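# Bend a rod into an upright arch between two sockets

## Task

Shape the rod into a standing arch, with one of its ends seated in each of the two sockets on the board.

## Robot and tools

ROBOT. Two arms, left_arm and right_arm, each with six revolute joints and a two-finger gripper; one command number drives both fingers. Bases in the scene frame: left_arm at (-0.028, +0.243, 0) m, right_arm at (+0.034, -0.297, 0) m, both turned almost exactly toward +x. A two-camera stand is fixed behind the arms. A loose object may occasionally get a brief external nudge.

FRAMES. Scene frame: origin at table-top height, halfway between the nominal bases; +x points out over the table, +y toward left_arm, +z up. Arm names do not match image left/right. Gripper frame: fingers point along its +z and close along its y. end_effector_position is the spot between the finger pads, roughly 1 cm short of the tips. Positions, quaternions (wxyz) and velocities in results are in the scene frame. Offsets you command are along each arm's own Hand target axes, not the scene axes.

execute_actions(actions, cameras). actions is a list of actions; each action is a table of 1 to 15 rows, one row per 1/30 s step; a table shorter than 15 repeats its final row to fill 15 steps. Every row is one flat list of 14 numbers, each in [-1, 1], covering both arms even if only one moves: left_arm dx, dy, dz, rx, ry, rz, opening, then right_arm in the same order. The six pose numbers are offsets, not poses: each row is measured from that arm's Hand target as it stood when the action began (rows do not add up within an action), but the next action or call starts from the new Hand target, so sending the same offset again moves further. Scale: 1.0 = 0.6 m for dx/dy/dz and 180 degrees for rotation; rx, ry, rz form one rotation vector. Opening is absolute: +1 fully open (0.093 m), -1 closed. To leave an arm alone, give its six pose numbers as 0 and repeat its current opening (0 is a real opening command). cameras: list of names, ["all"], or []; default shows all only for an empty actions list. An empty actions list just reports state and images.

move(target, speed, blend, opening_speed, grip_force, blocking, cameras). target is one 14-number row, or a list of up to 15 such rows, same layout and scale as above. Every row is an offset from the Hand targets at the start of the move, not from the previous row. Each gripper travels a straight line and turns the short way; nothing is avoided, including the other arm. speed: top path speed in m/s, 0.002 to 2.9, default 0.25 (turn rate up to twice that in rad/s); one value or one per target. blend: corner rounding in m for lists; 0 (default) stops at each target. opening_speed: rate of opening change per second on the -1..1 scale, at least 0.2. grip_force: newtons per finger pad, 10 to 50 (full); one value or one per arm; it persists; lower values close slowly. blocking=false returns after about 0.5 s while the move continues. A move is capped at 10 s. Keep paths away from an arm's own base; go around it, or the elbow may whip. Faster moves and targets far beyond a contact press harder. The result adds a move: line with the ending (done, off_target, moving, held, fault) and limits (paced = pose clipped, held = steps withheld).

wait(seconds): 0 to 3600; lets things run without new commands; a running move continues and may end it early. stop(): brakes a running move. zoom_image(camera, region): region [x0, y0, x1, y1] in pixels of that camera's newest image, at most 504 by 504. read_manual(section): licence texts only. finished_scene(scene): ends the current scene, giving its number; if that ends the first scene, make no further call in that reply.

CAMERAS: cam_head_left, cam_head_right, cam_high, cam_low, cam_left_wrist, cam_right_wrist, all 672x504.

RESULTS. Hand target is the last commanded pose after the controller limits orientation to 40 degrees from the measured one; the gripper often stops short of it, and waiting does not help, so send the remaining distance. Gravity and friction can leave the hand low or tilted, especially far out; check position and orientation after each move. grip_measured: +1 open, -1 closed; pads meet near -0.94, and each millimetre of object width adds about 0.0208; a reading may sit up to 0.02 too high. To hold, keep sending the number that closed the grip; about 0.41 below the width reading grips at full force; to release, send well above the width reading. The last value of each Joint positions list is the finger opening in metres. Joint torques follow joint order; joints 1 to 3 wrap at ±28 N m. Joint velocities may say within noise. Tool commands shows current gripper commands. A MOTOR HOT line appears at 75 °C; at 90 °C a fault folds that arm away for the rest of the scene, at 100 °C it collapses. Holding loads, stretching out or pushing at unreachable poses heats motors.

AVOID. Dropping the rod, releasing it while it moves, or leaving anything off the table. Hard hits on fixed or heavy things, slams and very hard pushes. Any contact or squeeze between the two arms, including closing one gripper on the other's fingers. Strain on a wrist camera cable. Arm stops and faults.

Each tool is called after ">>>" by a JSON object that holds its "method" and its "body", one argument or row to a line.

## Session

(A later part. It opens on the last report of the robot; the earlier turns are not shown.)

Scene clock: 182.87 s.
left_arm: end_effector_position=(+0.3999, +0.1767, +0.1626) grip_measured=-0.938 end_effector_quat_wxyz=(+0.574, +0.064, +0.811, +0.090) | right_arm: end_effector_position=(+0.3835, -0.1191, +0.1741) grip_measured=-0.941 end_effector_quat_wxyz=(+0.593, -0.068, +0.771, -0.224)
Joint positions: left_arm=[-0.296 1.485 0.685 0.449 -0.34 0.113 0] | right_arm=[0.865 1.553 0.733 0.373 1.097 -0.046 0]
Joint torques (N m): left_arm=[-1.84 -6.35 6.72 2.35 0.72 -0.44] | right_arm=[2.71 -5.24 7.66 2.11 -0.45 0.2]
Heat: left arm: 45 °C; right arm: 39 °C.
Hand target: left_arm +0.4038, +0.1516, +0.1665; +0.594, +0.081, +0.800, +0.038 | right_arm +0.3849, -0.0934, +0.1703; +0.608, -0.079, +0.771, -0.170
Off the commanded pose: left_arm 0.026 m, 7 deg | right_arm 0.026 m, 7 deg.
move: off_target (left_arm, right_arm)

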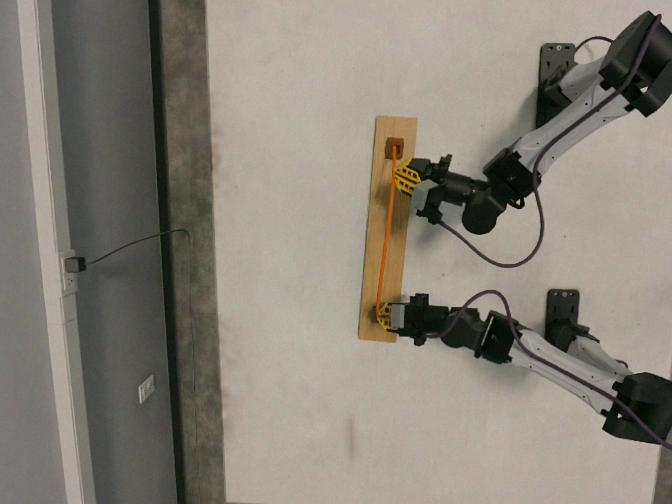

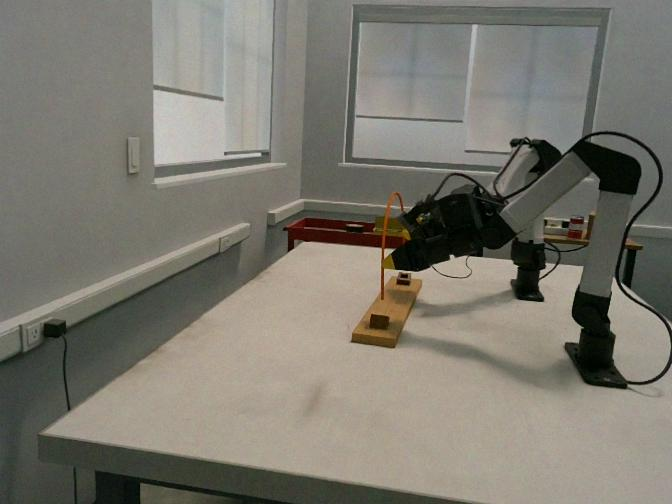

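>>> {"method": "move", "body": {
  "target": [0.0705,-0.0083,0.025,0,0,0,-1,0.059,0.0285,0.0125,0,0,0,-1],
  "speed": 0.12,
  "cameras": ["cam_high","cam_low"]
}}

>>> {"method": "zoom_image", "body": {
  "camera": "cam_high",
  "region": [370, 120, 420, 180]
}}

>>> {"method": "zoom_image", "body": {
  "camera": "cam_high",
  "region": [350, 290, 410, 340]
}}

>>> {"method": "zoom_image", "body": {
  "camera": "cam_low",
  "region": [350, 230, 430, 350]
}}

Scene clock: 197.53 s.
left_arm: end_effector_position=(+0.4023, +0.1800, +0.1179) grip_measured=-0.938 end_effector_quat_wxyz=(+0.575, +0.057, +0.811, +0.096) | right_arm: end_effector_position=(+0.3847, -0.1148, +0.1355) grip_measured=-0.941 end_effector_quat_wxyz=(+0.594, -0.060, +0.771, -0.219)
Joint positions: left_arm=[-0.292 1.633 0.6 0.684 -0.352 0.11 0] | right_arm=[0.872 1.68 0.675 0.55 1.104 -0.019 0]
Joint torques (N m): left_arm=[-1.52 -7.19 5.72 2.35 0.89 -0.38] | right_arm=[2.67 -6.02 6.53 2.17 -0.45 0.01]
Heat: left arm: 46 °C; right arm: 39 °C.
Hand target: left_arm +0.4057, +0.1537, +0.1213; +0.594, +0.081, +0.800, +0.038 | right_arm +0.3848, -0.0903, +0.1304; +0.608, -0.079, +0.771, -0.170
Off the commanded pose: left_arm 0.027 m, 8 deg | right_arm 0.025 m, 6 deg.
move: off_target (left_arm, right_arm)

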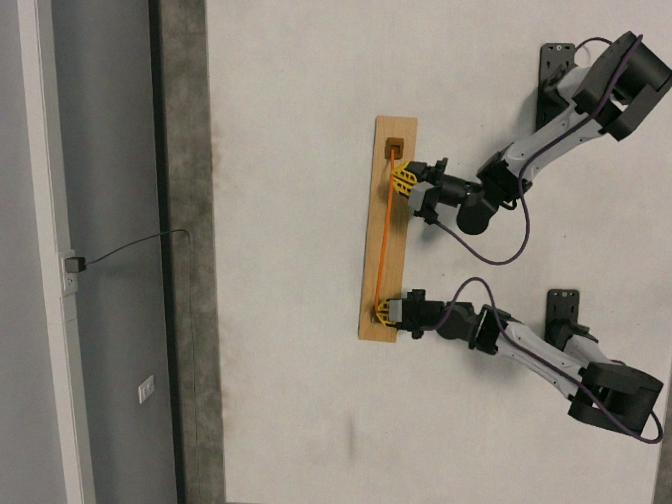

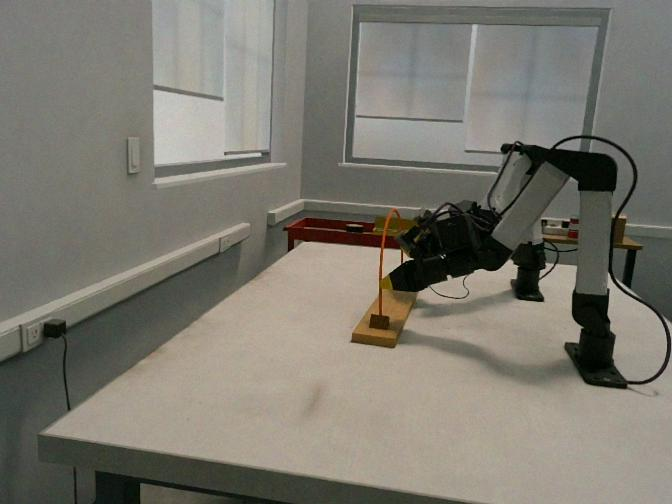

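Scaled by 8.400 from the camera's image (finer frame: 960x720).

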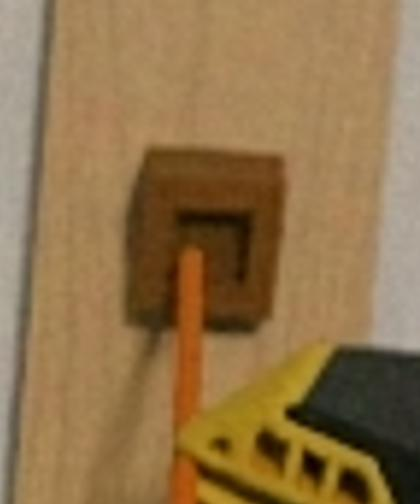

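Scaled by 8.400 from the camera's image (finer frame: 960x720).

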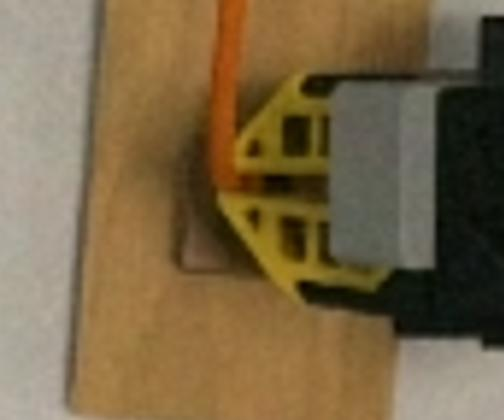

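Scaled by 4.200 from the camera's image (finer frame: 960x720).

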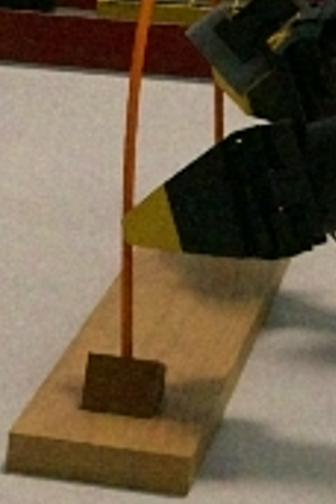

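>>> {"method": "move", "body": {
  "target": [0.0163,0.0142,0.0033,-0.0132,0,0.0424,-1,0.022,-0.023,0.0077,0.0048,0,-0.0217,-1],
  "speed": 0.1,
  "cameras": ["cam_high","cam_low"]
}}

>>> {"method": "zoom_image", "body": {
  "camera": "cam_high",
  "region": [370, 120, 420, 180]
}}

>>> {"method": "zoom_image", "body": {
  "camera": "cam_high",
  "region": [350, 290, 410, 340]
}}

>>> {"method": "zoom_image", "body": {
  "camera": "cam_low",
  "region": [350, 230, 430, 350]
}}

Scene clock: 209.57 s.
left_arm: end_effector_position=(+0.4054, +0.1811, +0.1176) grip_measured=-0.938 end_effector_quat_wxyz=(+0.585, +0.099, +0.794, +0.130) | right_arm: end_effector_position=(+0.3811, -0.1258, +0.1301) grip_measured=-0.941 end_effector_quat_wxyz=(+0.595, -0.077, +0.764, -0.238)
Joint positions: left_arm=[-0.288 1.67 0.582 0.784 -0.354 0.235 0] | right_arm=[0.86 1.68 0.61 0.66 1.104 -0.111 0]
Joint torques (N m): left_arm=[-0.96 -6.93 5.05 2.11 0.65 -0.24] | right_arm=[0.62 -5.76 6.11 2.05 -0.67 -0.04]
Heat: left arm: 47 °C; right arm: 40 °C.
Hand target: left_arm +0.4056, +0.1637, +0.1129; +0.591, +0.122, +0.792, +0.094 | right_arm +0.3848, -0.1082, +0.1224; +0.603, -0.101, +0.767, -0.196
Off the commanded pose: left_arm 0.018 m, 5 deg | right_arm 0.020 m, 6 deg.
move: off_target (left_arm, right_arm)

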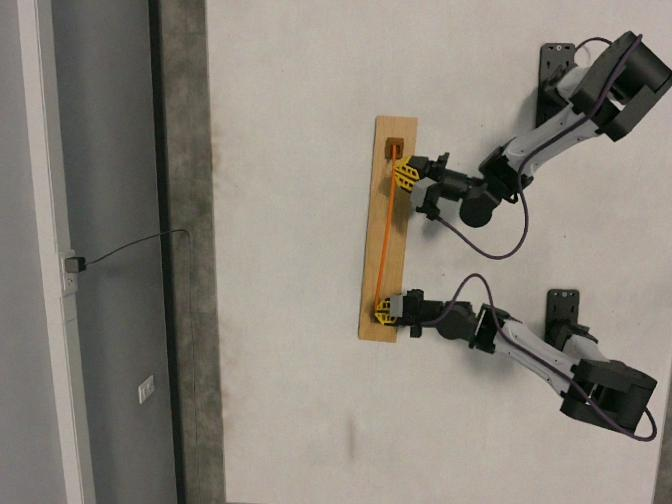

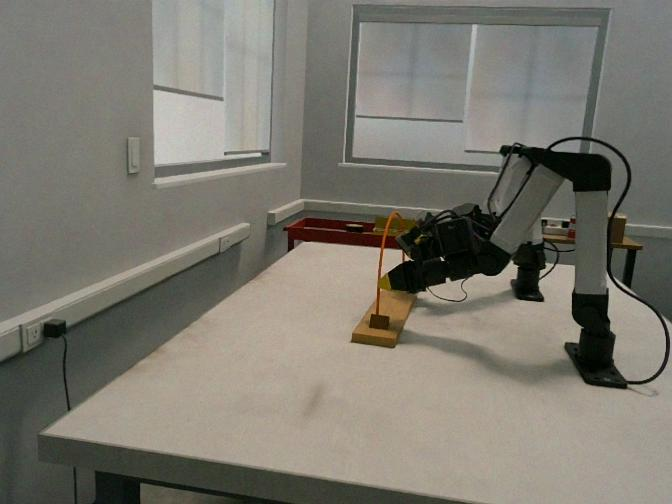

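Scaled by 8.400 from the camera's image (finer frame: 960x720).

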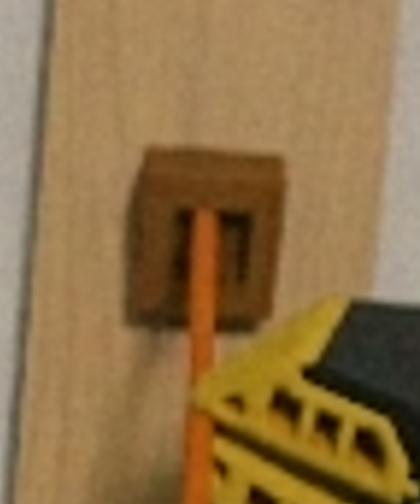

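Scaled by 8.400 from the camera's image (finer frame: 960x720).

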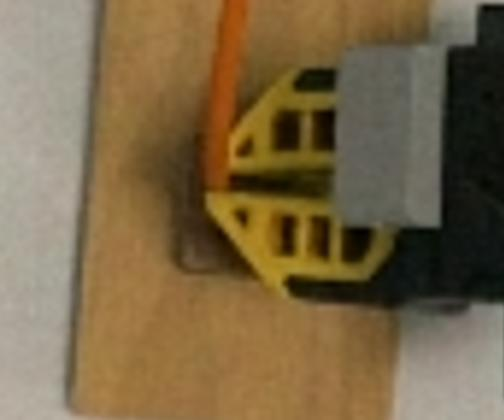

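Scaled by 4.200 from the camera's image (finer frame: 960x720).

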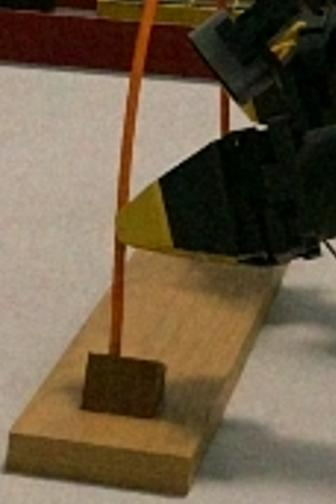

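>>> {"method": "move", "body": {
  "target": [
    [0.0037,-0.01,0,-0.0066,0,0.0212,-1,0,0,0,0,0,0,-1],
    [0.0037,-0.01,0,-0.0066,0,0.0212,-1,0,0,0,0,0,0,-0.5]
  ],
  "speed": 0.1,
  "opening_speed": 0.25,
  "cameras": ["cam_high","cam_right_wrist"]
}}

>>> {"method": "zoom_image", "body": {
  "camera": "cam_high",
  "region": [370, 120, 420, 180]
}}

Scene clock: 219.47 s.
left_arm: end_effector_position=(+0.4067, +0.1821, +0.1174) grip_measured=-0.938 end_effector_quat_wxyz=(+0.586, +0.111, +0.787, +0.158) | right_arm: end_effector_position=(+0.3822, -0.1228, +0.1290) grip_measured=-0.502 end_effector_quat_wxyz=(+0.596, -0.081, +0.765, -0.230)
Joint positions: left_arm=[-0.3 1.692 0.582 0.822 -0.395 0.289 0] | right_arm=[0.859 1.684 0.61 0.67 1.087 -0.112 0.021]
Joint torques (N m): left_arm=[-2.26 -6.91 4.51 2.04 0.6 -0.21] | right_arm=[0.58 -5.97 6.01 2.03 -0.48 -0.08]
Heat: left arm: 48 °C; right arm: 39 °C.
Hand target: left_arm +0.4045, +0.1587, +0.1090; +0.589, +0.142, +0.786, +0.122 | right_arm +0.3849, -0.1082, +0.1225; +0.603, -0.101, +0.767, -0.196
Off the commanded pose: left_arm 0.025 m, 5 deg | right_arm 0.016 m, 5 deg.
move: off_target (left_arm); target 2's new opening was sent with right_arm's hand 0.020 m and 6 deg from that target

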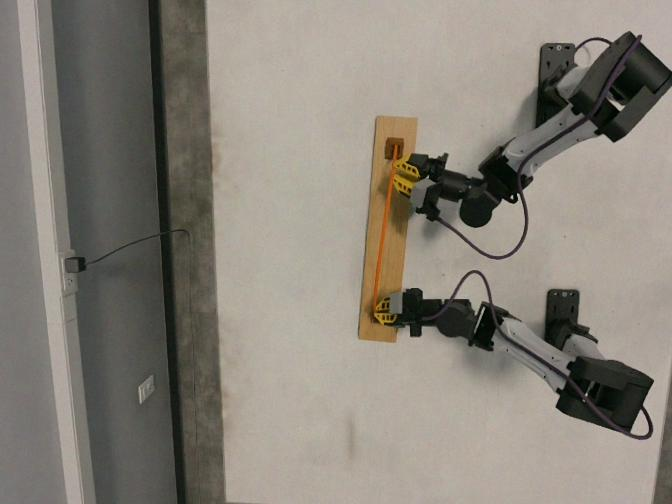

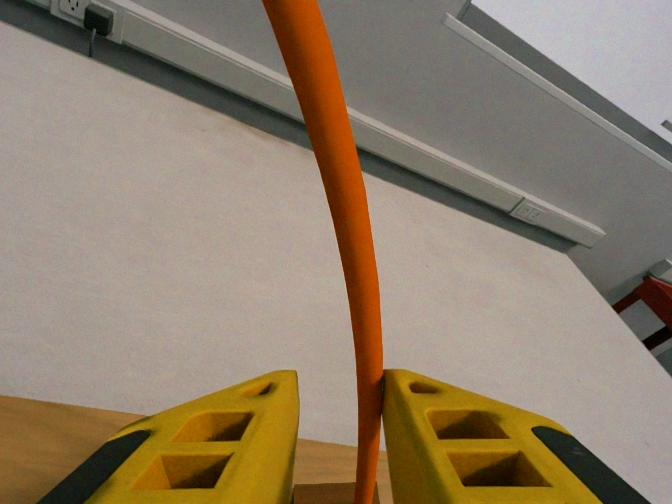

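Scaled by 8.400 from the camera's image (finer frame: 960x720).

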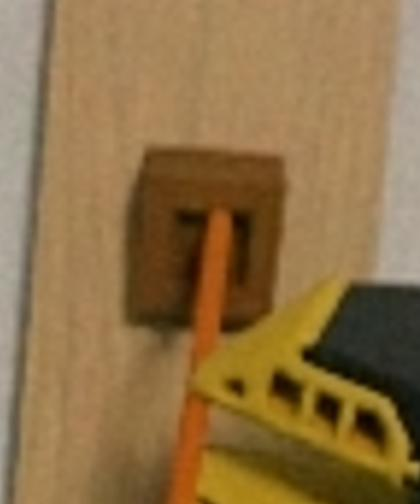

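>>> {"method": "move", "body": {
  "target": [
    [0,0,0,0,0,0,-1,0,0,0,0,0,0,0.4],
    [0,0,0,0,0,0,-1,0,0,-0.22,0,0,0,0.4]
  ],
  "speed": 0.12,
  "opening_speed": 0.3,
  "cameras": ["cam_high","cam_low"]
}}

>>> {"method": "zoom_image", "body": {
  "camera": "cam_high",
  "region": [370, 120, 420, 180]
}}

>>> {"method": "zoom_image", "body": {
  "camera": "cam_low",
  "region": [340, 190, 450, 350]
}}

Scene clock: 233.70 s.
left_arm: end_effector_position=(+0.4064, +0.1770, +0.1183) grip_measured=-0.938 end_effector_quat_wxyz=(+0.588, +0.119, +0.785, +0.155) | right_arm: end_effector_position=(+0.2582, -0.0909, +0.1485) grip_measured=+0.398 end_effector_quat_wxyz=(+0.607, -0.101, +0.763, -0.199)
Joint positions: left_arm=[-0.309 1.692 0.582 0.826 -0.39 0.298 0] | right_arm=[1.319 1.504 0.733 -0.457 1.373 0.773 0.064]
Joint torques (N m): left_arm=[-1.52 -6.8 4.62 2 0.55 -0.3] | right_arm=[0.62 -4.42 8.83 0.64 0.69 0.06]
Heat: left arm: 49 °C; right arm: 38 °C.
Hand target: left_arm +0.4045, +0.1587, +0.1090; +0.589, +0.142, +0.786, +0.122 | right_arm +0.2576, -0.0845, +0.1483; +0.603, -0.101, +0.767, -0.196
Off the commanded pose: left_arm 0.021 m, 5 deg | right_arm 0.006 m, 1 deg.
move: done

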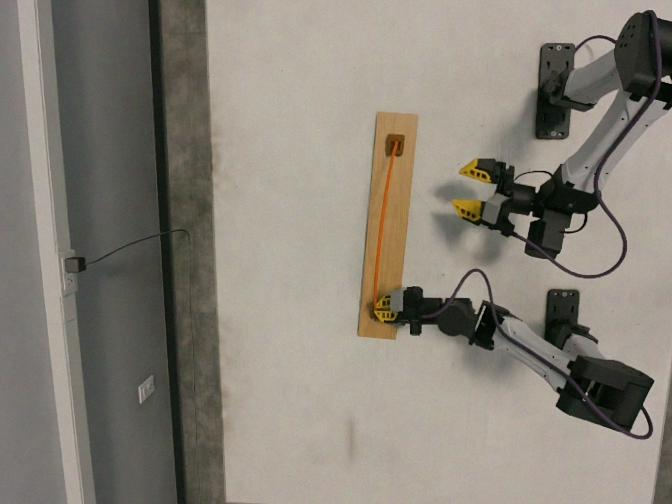

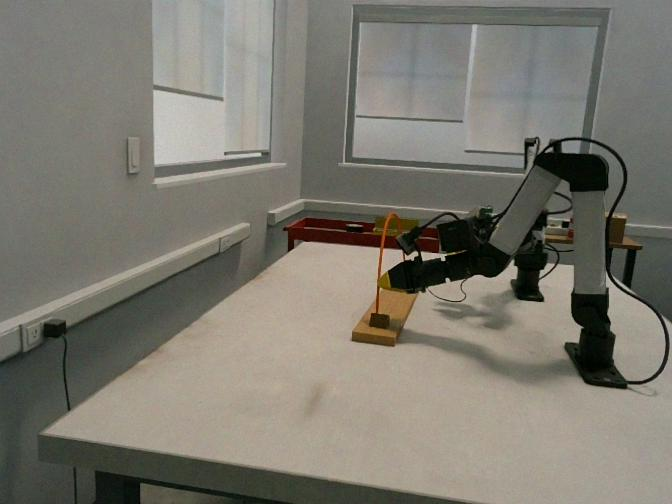

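Scaled by 8.400 from the camera's image (finer frame: 960x720).

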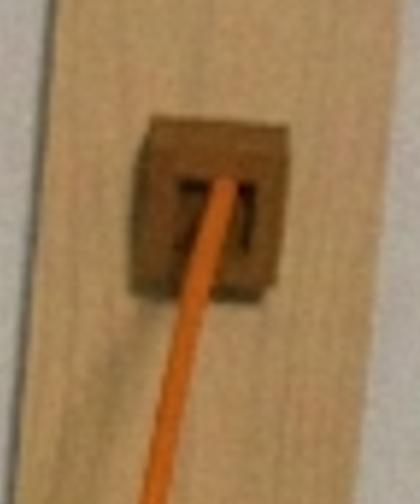

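Scaled by 3.150 from the camera's image (finer frame: 960x720).

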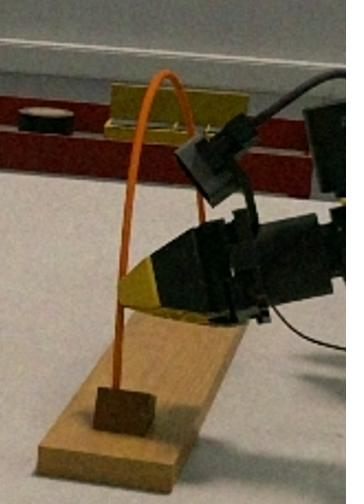

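>>> {"method": "move", "body": {
  "target": [0,0,0,0,0,0,-1,-0.226,0.085,-0.0174,-0.098,-0.026,0.631,0.5],
  "speed": 0.25,
  "cameras": ["cam_high","cam_right_wrist"]
}}

Scene clock: 257.83 s.
left_arm: end_effector_position=(+0.4064, +0.1770, +0.1183) grip_measured=-0.938 end_effector_quat_wxyz=(+0.588, +0.119, +0.785, +0.155) | right_arm: end_effector_position=(+0.2826, +0.0129, +0.2473) grip_measured=+0.499 end_effector_quat_wxyz=(+0.502, +0.496, +0.508, +0.494)
Joint positions: left_arm=[-0.309 1.692 0.582 0.826 -0.39 0.298 0] | right_arm=[1.319 1.599 0.834 0.733 1.313 1.582 0.069]
Joint torques (N m): left_arm=[-1.52 -6.8 4.62 2 0.55 -0.29] | right_arm=[-0.62 -5.94 8.83 1.65 0.1 -0.19]
Heat: left arm: 49 °C; right arm: 38 °C.
Hand target: left_arm +0.4045, +0.1587, +0.1090; +0.589, +0.142, +0.786, +0.122 | right_arm +0.2859, +0.0164, +0.2489; +0.500, +0.500, +0.500, +0.499
Off the commanded pose: left_arm 0.021 m, 5 deg | right_arm 0.005 m, 1 deg.
move: done

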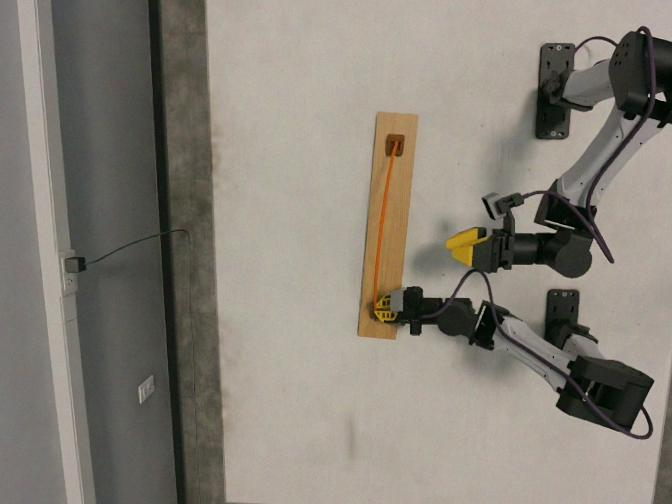

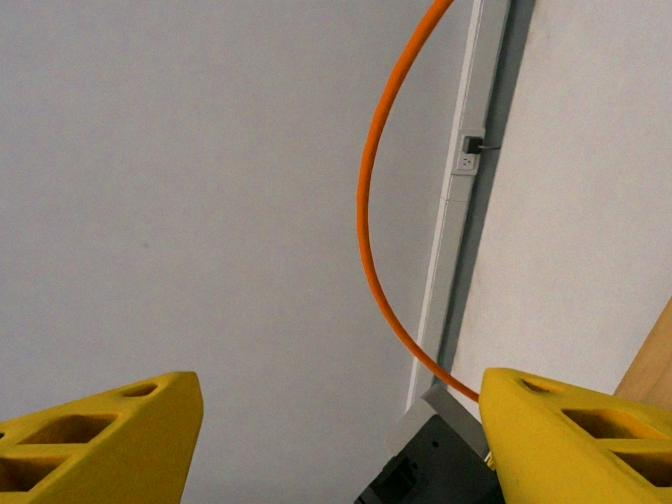

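>>> {"method": "move", "body": {
  "target": [0,0,0,0,0,0,-1,-0.0167,-0.007,0.187,0,0,0,0.5],
  "speed": 0.2,
  "cameras": ["cam_high","cam_right_wrist"]
}}

Scene clock: 268.47 s.
left_arm: end_effector_position=(+0.4064, +0.1770, +0.1183) grip_measured=-0.938 end_effector_quat_wxyz=(+0.588, +0.119, +0.785, +0.155) | right_arm: end_effector_position=(+0.3928, +0.0005, +0.2419) grip_measured=+0.499 end_effector_quat_wxyz=(+0.502, +0.502, +0.503, +0.493)
Joint positions: left_arm=[-0.309 1.692 0.582 0.826 -0.39 0.298 0] | right_arm=[1.006 1.737 0.961 0.756 1.013 1.578 0.069]
Joint torques (N m): left_arm=[-1.52 -6.8 4.62 2 0.55 -0.3] | right_arm=[-0.57 -7.41 9.84 1.8 -0.05 -0.24]
Heat: left arm: 50 °C; right arm: 38 °C.
Hand target: left_arm +0.4045, +0.1587, +0.1090; +0.589, +0.142, +0.786, +0.122 | right_arm +0.3982, +0.0063, +0.2447; +0.500, +0.500, +0.500, +0.499
Off the commanded pose: left_arm 0.021 m, 5 deg | right_arm 0.008 m, 1 deg.
move: done

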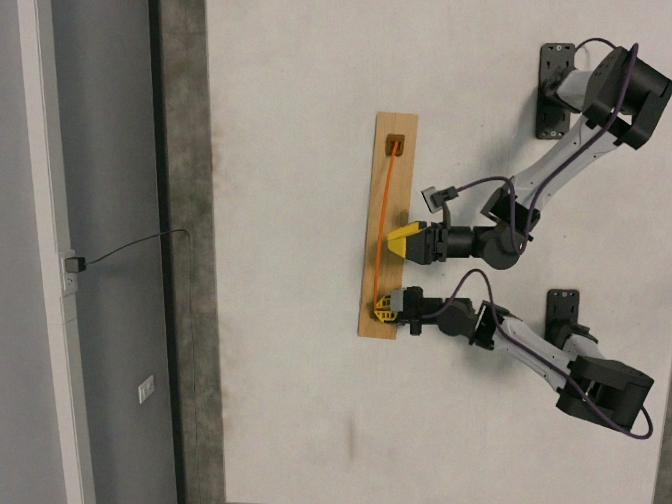

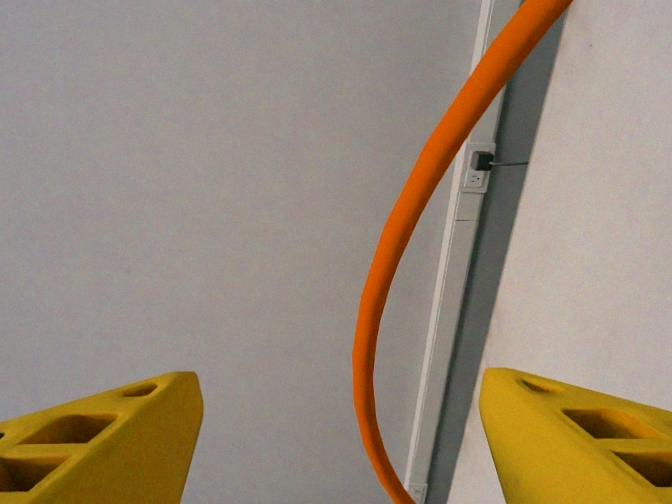

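>>> {"method": "move", "body": {
  "target": [0,0,0,0,0,0,-1,0.017,-0.010,0.057,0,0,0,0.5],
  "speed": 0.12,
  "cameras": ["cam_high","cam_right_wrist"]
}}

Scene clock: 272.87 s.
left_arm: end_effector_position=(+0.4064, +0.1770, +0.1183) grip_measured=-0.938 end_effector_quat_wxyz=(+0.588, +0.119, +0.785, +0.155) | right_arm: end_effector_position=(+0.4264, +0.0113, +0.2381) grip_measured=+0.499 end_effector_quat_wxyz=(+0.501, +0.503, +0.501, +0.495)
Joint positions: left_arm=[-0.309 1.692 0.582 0.826 -0.39 0.298 0] | right_arm=[0.947 1.842 1.071 0.758 0.953 1.578 0.069]
Joint torques (N m): left_arm=[-1.52 -6.8 4.63 2 0.55 -0.3] | right_arm=[-0.61 -8.4 9.89 1.79 -0.06 -0.24]
Heat: left arm: 50 °C; right arm: 39 °C.
Hand target: left_arm +0.4045, +0.1587, +0.1090; +0.589, +0.142, +0.786, +0.122 | right_arm +0.4324, +0.0165, +0.2386; +0.500, +0.500, +0.500, +0.499
Off the commanded pose: left_arm 0.021 m, 5 deg | right_arm 0.008 m, 1 deg.
move: done

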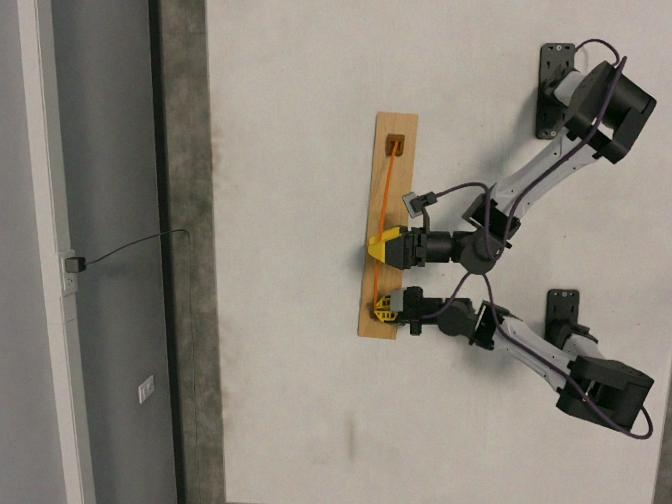

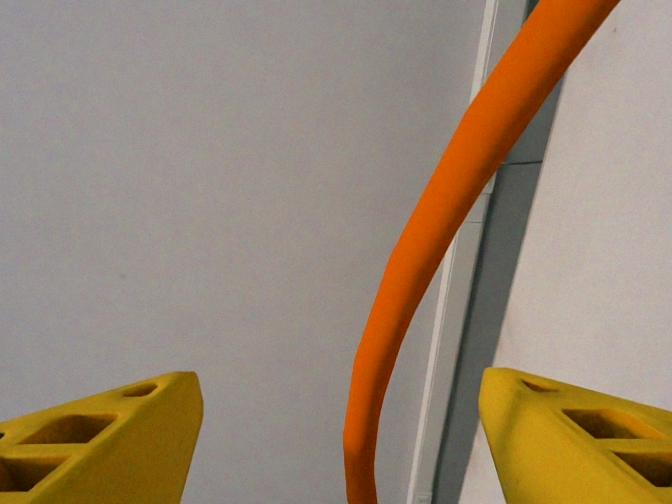

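>>> {"method": "move", "body": {
  "target": [
    [0,0,0,0,0,0,-1,0.005,-0.012,0.004,0,0,0,0.5],
    [0,0,0,0,0,0,-1,0.005,-0.012,0.004,0,0,0,-1]
  ],
  "speed": 0.1,
  "opening_speed": 0.8,
  "cameras": ["cam_high","cam_right_wrist"]
}}

Scene clock: 279.57 s.
left_arm: end_effector_position=(+0.4064, +0.1770, +0.1183) grip_measured=-0.938 end_effector_quat_wxyz=(+0.588, +0.119, +0.785, +0.155) | right_arm: end_effector_position=(+0.4291, +0.0154, +0.2332) grip_measured=-0.909 end_effector_quat_wxyz=(+0.502, +0.501, +0.501, +0.496)
Joint positions: left_arm=[-0.309 1.692 0.582 0.826 -0.39 0.298 0] | right_arm=[0.947 1.87 1.081 0.783 0.951 1.569 0.002]
Joint torques (N m): left_arm=[-1.54 -6.8 4.63 2 0.55 -0.3] | right_arm=[-0.64 -8.68 9.39 1.77 -0.05 -0.16]
Heat: left arm: 50 °C; right arm: 39 °C.
Hand target: left_arm +0.4045, +0.1587, +0.1090; +0.589, +0.142, +0.786, +0.122 | right_arm +0.4348, +0.0195, +0.2314; +0.500, +0.500, +0.500, +0.499
Off the commanded pose: left_arm 0.021 m, 5 deg | right_arm 0.007 m, 0 deg.
move: done

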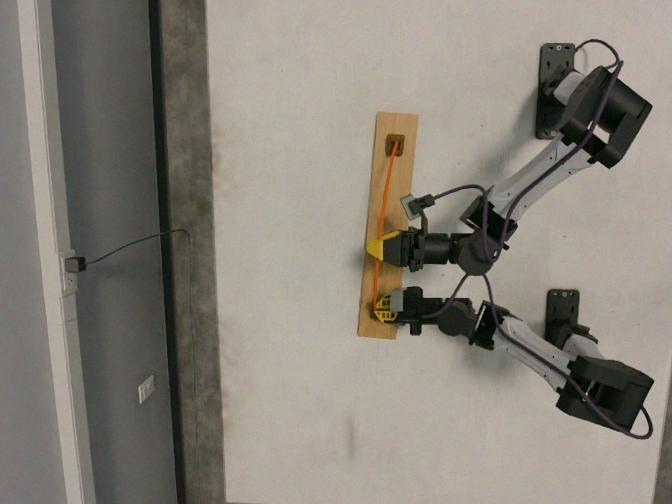

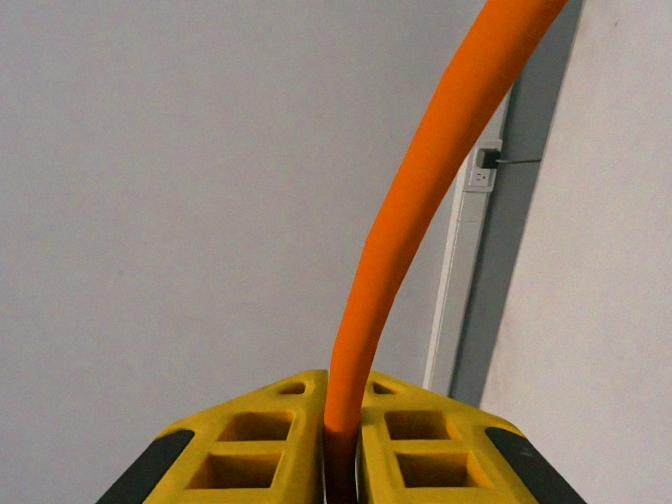

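>>> {"method": "move", "body": {
  "target": [0,0,0,0,0,0,-0.5,0,0,0,0,0,0,-1],
  "opening_speed": 0.25,
  "cameras": ["cam_high"]
}}

>>> {"method": "zoom_image", "body": {
  "camera": "cam_high",
  "region": [330, 100, 450, 350]
}}

Scene clock: 284.43 s.
left_arm: end_effector_position=(+0.4064, +0.1719, +0.1164) grip_measured=-0.502 end_effector_quat_wxyz=(+0.589, +0.127, +0.785, +0.147) | right_arm: end_effector_position=(+0.4291, +0.0154, +0.2332) grip_measured=-0.925 end_effector_quat_wxyz=(+0.503, +0.500, +0.502, +0.496)
Joint positions: left_arm=[-0.313 1.696 0.582 0.827 -0.37 0.298 0.021] | right_arm=[0.947 1.87 1.081 0.783 0.951 1.567 0.001]
Joint torques (N m): left_arm=[-1.17 -7.06 4.74 2.02 0.37 -0.29] | right_arm=[-0.68 -8.69 9.37 1.77 -0.05 -0.14]
Heat: left arm: 50 °C; right arm: 39 °C.
Hand target: left_arm +0.4045, +0.1588, +0.1090; +0.589, +0.142, +0.786, +0.122 | right_arm +0.4348, +0.0195, +0.2314; +0.500, +0.500, +0.500, +0.499
Off the commanded pose: left_arm 0.015 m, 3 deg | right_arm 0.007 m, 1 deg.
move: done

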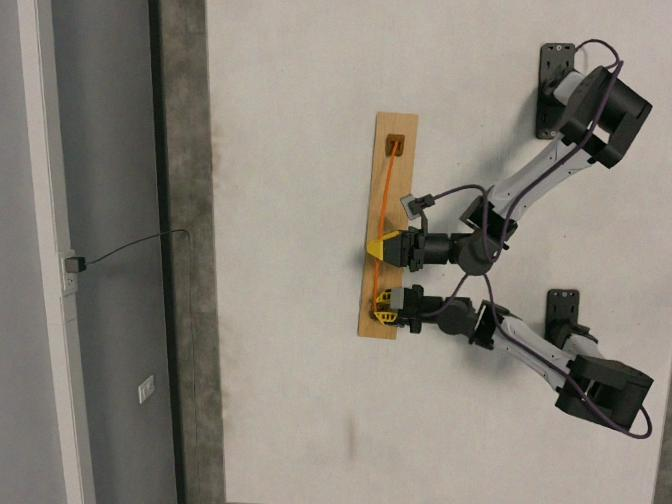

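Scaled by 2.016 from the camera's image (finer frame: 960x720).

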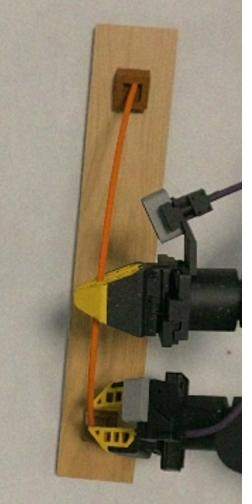

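>>> {"method": "move", "body": {
  "target": [
    [0,0.0,0,0,0,0,0.1,0,0,0,0,0,0,-1],
    [0,0,-0.2,0,0,0,0.1,0,0,0,0,0,0,-1]
  ],
  "opening_speed": 0.4,
  "speed": 0.15,
  "cameras": ["cam_high","cam_head_right","cam_low"]
}}

>>> {"method": "zoom_image", "body": {
  "camera": "cam_high",
  "region": [330, 100, 450, 350]
}}

Scene clock: 292.77 s.
left_arm: end_effector_position=(+0.2899, +0.1563, +0.1367) grip_measured=+0.098 end_effector_quat_wxyz=(+0.581, +0.151, +0.790, +0.126) | right_arm: end_effector_position=(+0.4291, +0.0162, +0.2332) grip_measured=-0.925 end_effector_quat_wxyz=(+0.501, +0.499, +0.503, +0.497)
Joint positions: left_arm=[-0.535 1.102 0.283 0.475 -0.521 0.226 0.05] | right_arm=[0.947 1.87 1.081 0.783 0.947 1.567 0.001]
Joint torques (N m): left_arm=[-0.58 -5.03 6.89 1.85 -0.13 -0.32] | right_arm=[-0.68 -8.72 9.4 1.77 0 -0.13]
Heat: left arm: 50 °C; right arm: 39 °C.
Hand target: left_arm +0.2892, +0.1557, +0.1422; +0.589, +0.142, +0.786, +0.122 | right_arm +0.4348, +0.0195, +0.2314; +0.500, +0.500, +0.500, +0.499
Off the commanded pose: left_arm 0.006 m, 1 deg | right_arm 0.007 m, 0 deg.
move: done
Images, in order (width x height): cam_head_right 672x504, cam_high 672x504, cam_low 672x504.

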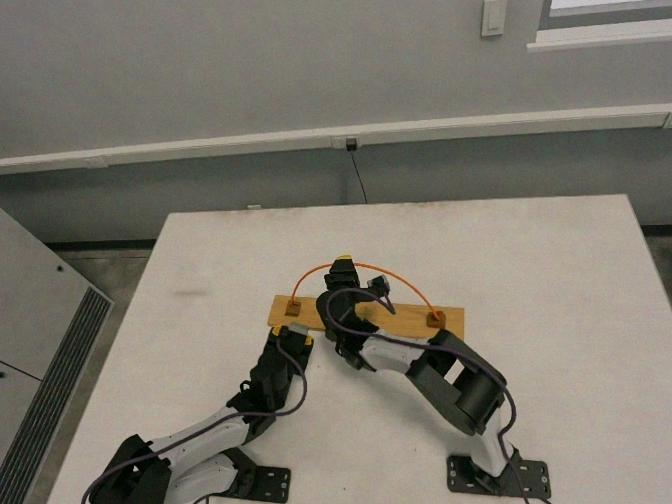

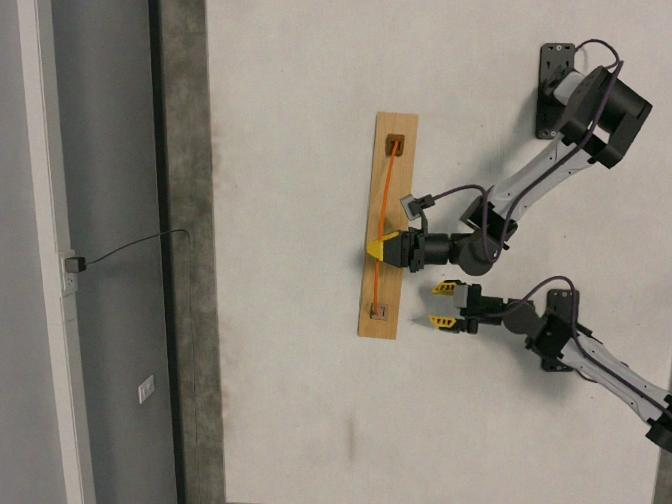

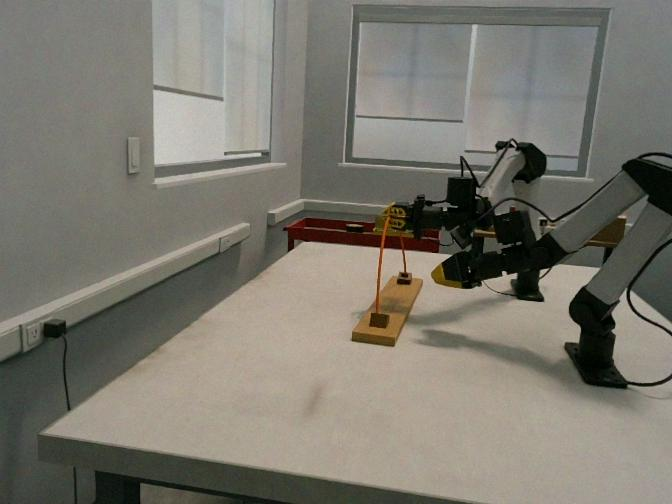

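Scaled by 2.016 from the camera's image (finer frame: 960x720).

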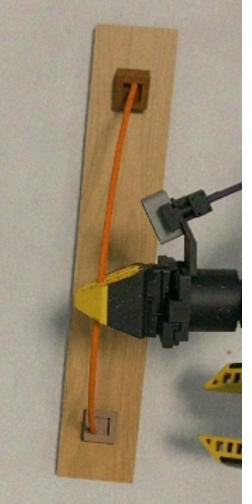

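>>> {"method": "move", "body": {
  "target": [0,0,0,0,0,0,0.1,-0.018,0.018,-0.06,0,-0.028,0,-1],
  "speed": 0.1,
  "cameras": ["cam_high","cam_head_right","cam_low","cam_right_wrist"]
}}

>>> {"method": "zoom_image", "body": {
  "camera": "cam_high",
  "region": [330, 100, 450, 350]
}}

>>> {"method": "zoom_image", "body": {
  "camera": "cam_head_right",
  "region": [260, 230, 480, 350]
}}

Scene clock: 299.77 s.
left_arm: end_effector_position=(+0.2899, +0.1564, +0.1366) grip_measured=+0.098 end_effector_quat_wxyz=(+0.581, +0.151, +0.790, +0.126) | right_arm: end_effector_position=(+0.4042, +0.0167, +0.2335) grip_measured=-0.925 end_effector_quat_wxyz=(+0.518, +0.514, +0.487, +0.480)
Joint positions: left_arm=[-0.535 1.102 0.283 0.474 -0.522 0.225 0.05] | right_arm=[1.016 1.854 1.063 0.783 1.081 1.567 0.001]
Joint torques (N m): left_arm=[-0.58 -5.04 6.9 1.86 -0.13 -0.28] | right_arm=[0.5 -14.24 6.24 1.48 0.44 -0.14]
Heat: left arm: 49 °C; right arm: 39 °C.
Hand target: left_arm +0.2892, +0.1557, +0.1423; +0.589, +0.142, +0.786, +0.122 | right_arm +0.3988, +0.0087, +0.2422; +0.522, +0.521, +0.478, +0.477
Off the commanded pose: left_arm 0.006 m, 1 deg | right_arm 0.013 m, 1 deg.
move: off_target (right_arm)
Images, in order (width x height): cam_head_right 672x504, cam_high 672x504, cam_low 672x504, cam_right_wrist 672x504.

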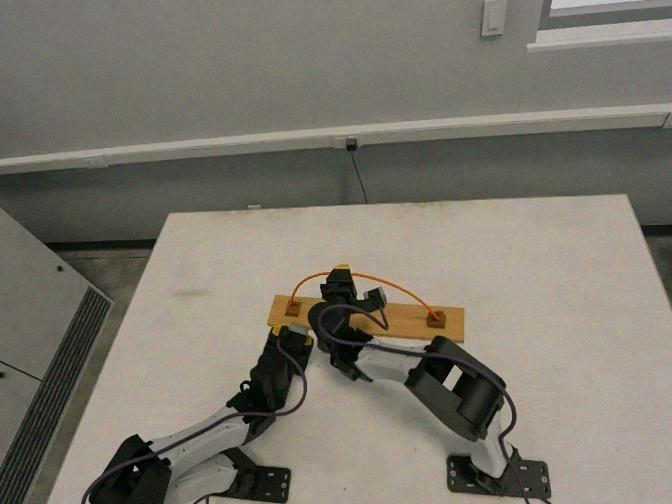

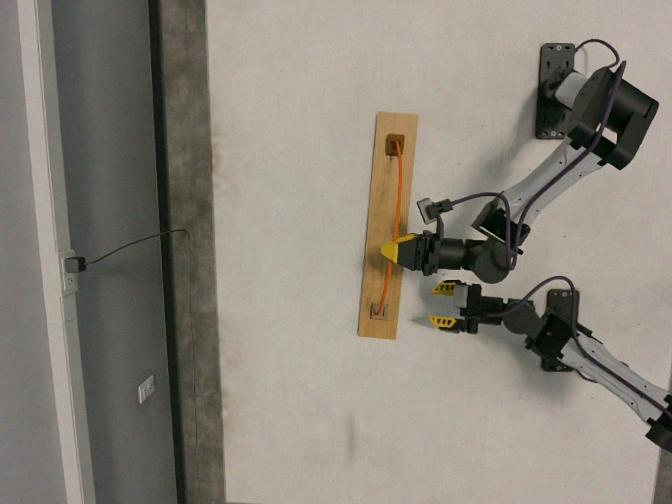

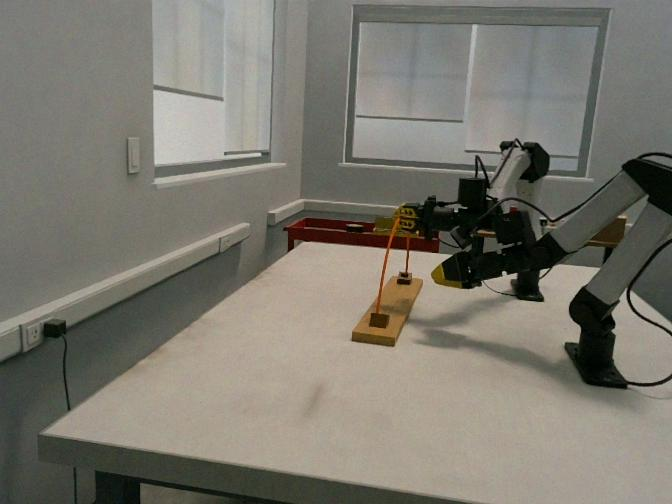

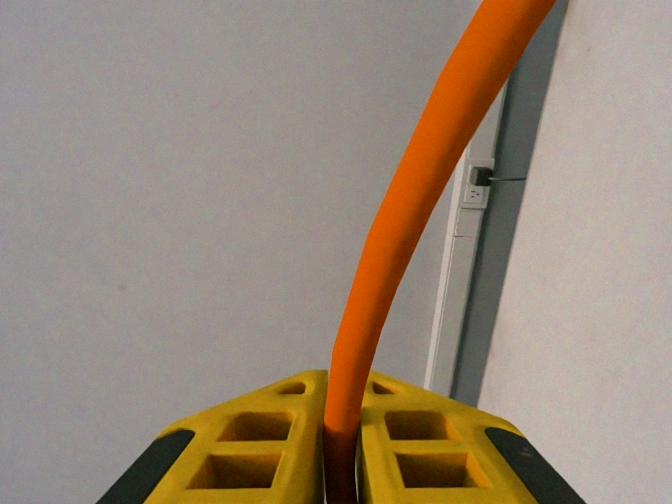

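Scaled by 2.016 from the camera's image (finer frame: 960x720).

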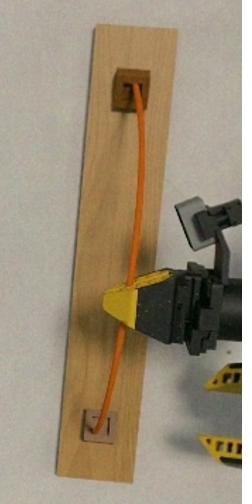

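Scaled by 2.291 from the camera's image (finer frame: 960x720).

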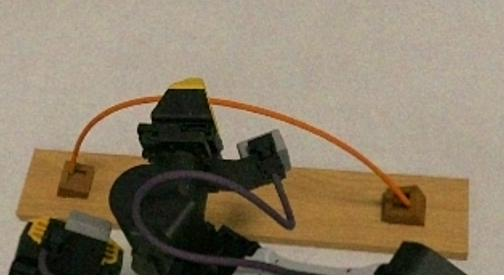

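>>> {"method": "move", "body": {
  "target": [0,0,0,0,0,0,0.1,-0.042,0.0,-0.004,0,0,0,-1],
  "speed": 0.06,
  "cameras": ["cam_high","cam_head_right","cam_low"]
}}

>>> {"method": "zoom_image", "body": {
  "camera": "cam_high",
  "region": [330, 100, 450, 350]
}}

>>> {"method": "zoom_image", "body": {
  "camera": "cam_head_right",
  "region": [260, 230, 480, 350]
}}

Scene clock: 309.07 s.
left_arm: end_effector_position=(+0.2899, +0.1564, +0.1366) grip_measured=+0.098 end_effector_quat_wxyz=(+0.581, +0.151, +0.790, +0.126) | right_arm: end_effector_position=(+0.3936, -0.0028, +0.2322) grip_measured=-0.925 end_effector_quat_wxyz=(+0.519, +0.510, +0.496, +0.474)
Joint positions: left_arm=[-0.535 1.102 0.283 0.474 -0.522 0.225 0.05] | right_arm=[1.011 1.773 0.964 0.783 1.068 1.562 0.001]
Joint torques (N m): left_arm=[-0.58 -5.04 6.9 1.86 -0.13 -0.28] | right_arm=[-1.35 -13.18 6.12 1.67 0.3 -0.09]
Heat: left arm: 47 °C; right arm: 42 °C.
Hand target: left_arm +0.2892, +0.1557, +0.1423; +0.589, +0.142, +0.786, +0.122 | right_arm +0.3942, -0.0162, +0.2424; +0.522, +0.521, +0.478, +0.477
Off the commanded pose: left_arm 0.006 m, 1 deg | right_arm 0.017 m, 3 deg.
move: off_target (right_arm)
Images, in order (width x height): cam_head_right 672x504, cam_high 672x504, cam_low 672x504.

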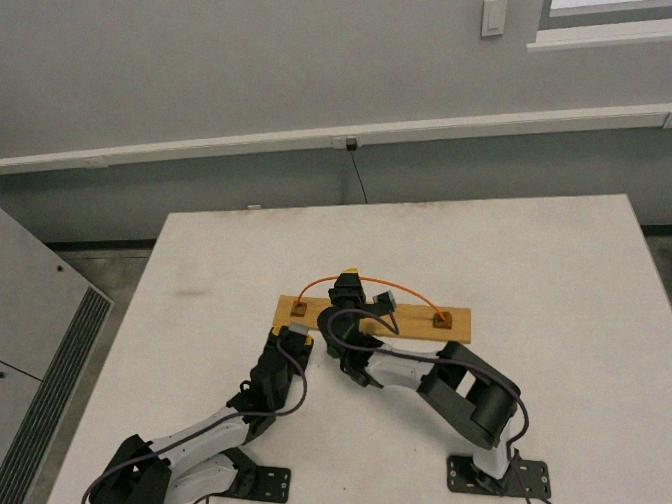

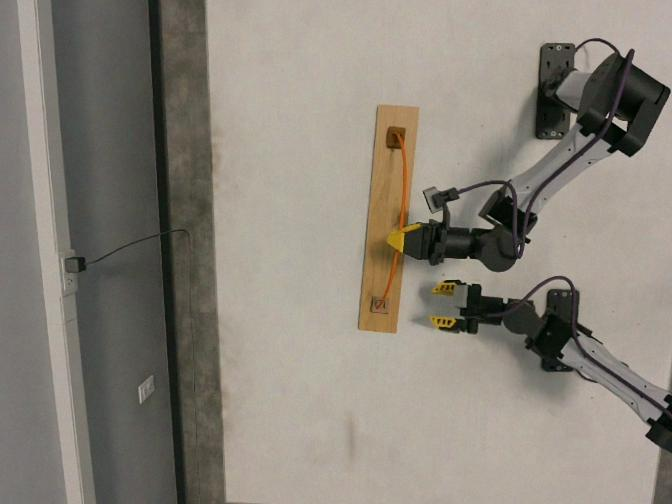

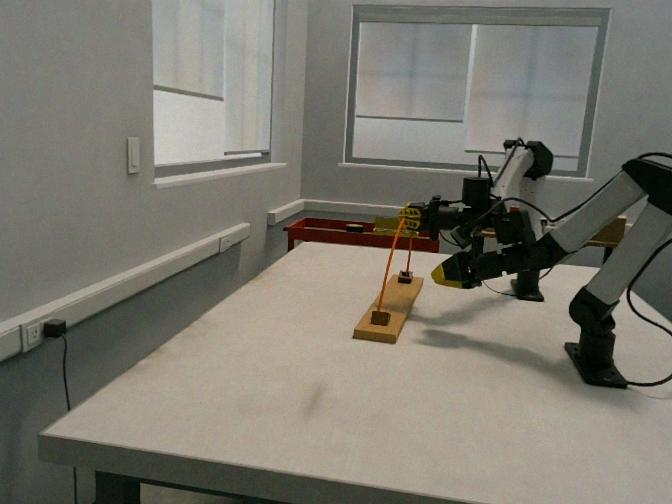

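Scaled by 2.016 from the camera's image (finer frame: 960x720).

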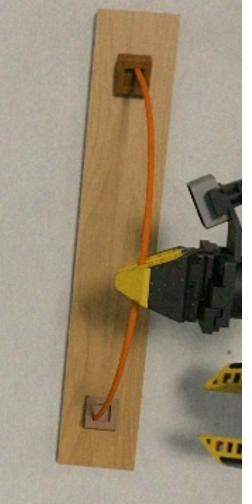

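Scaled by 2.291 from the camera's image (finer frame: 960x720).

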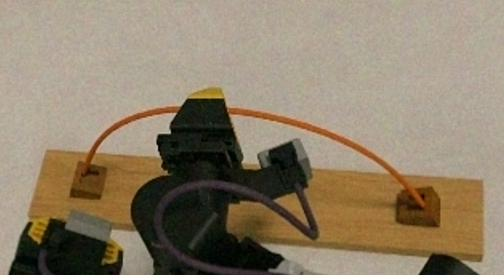

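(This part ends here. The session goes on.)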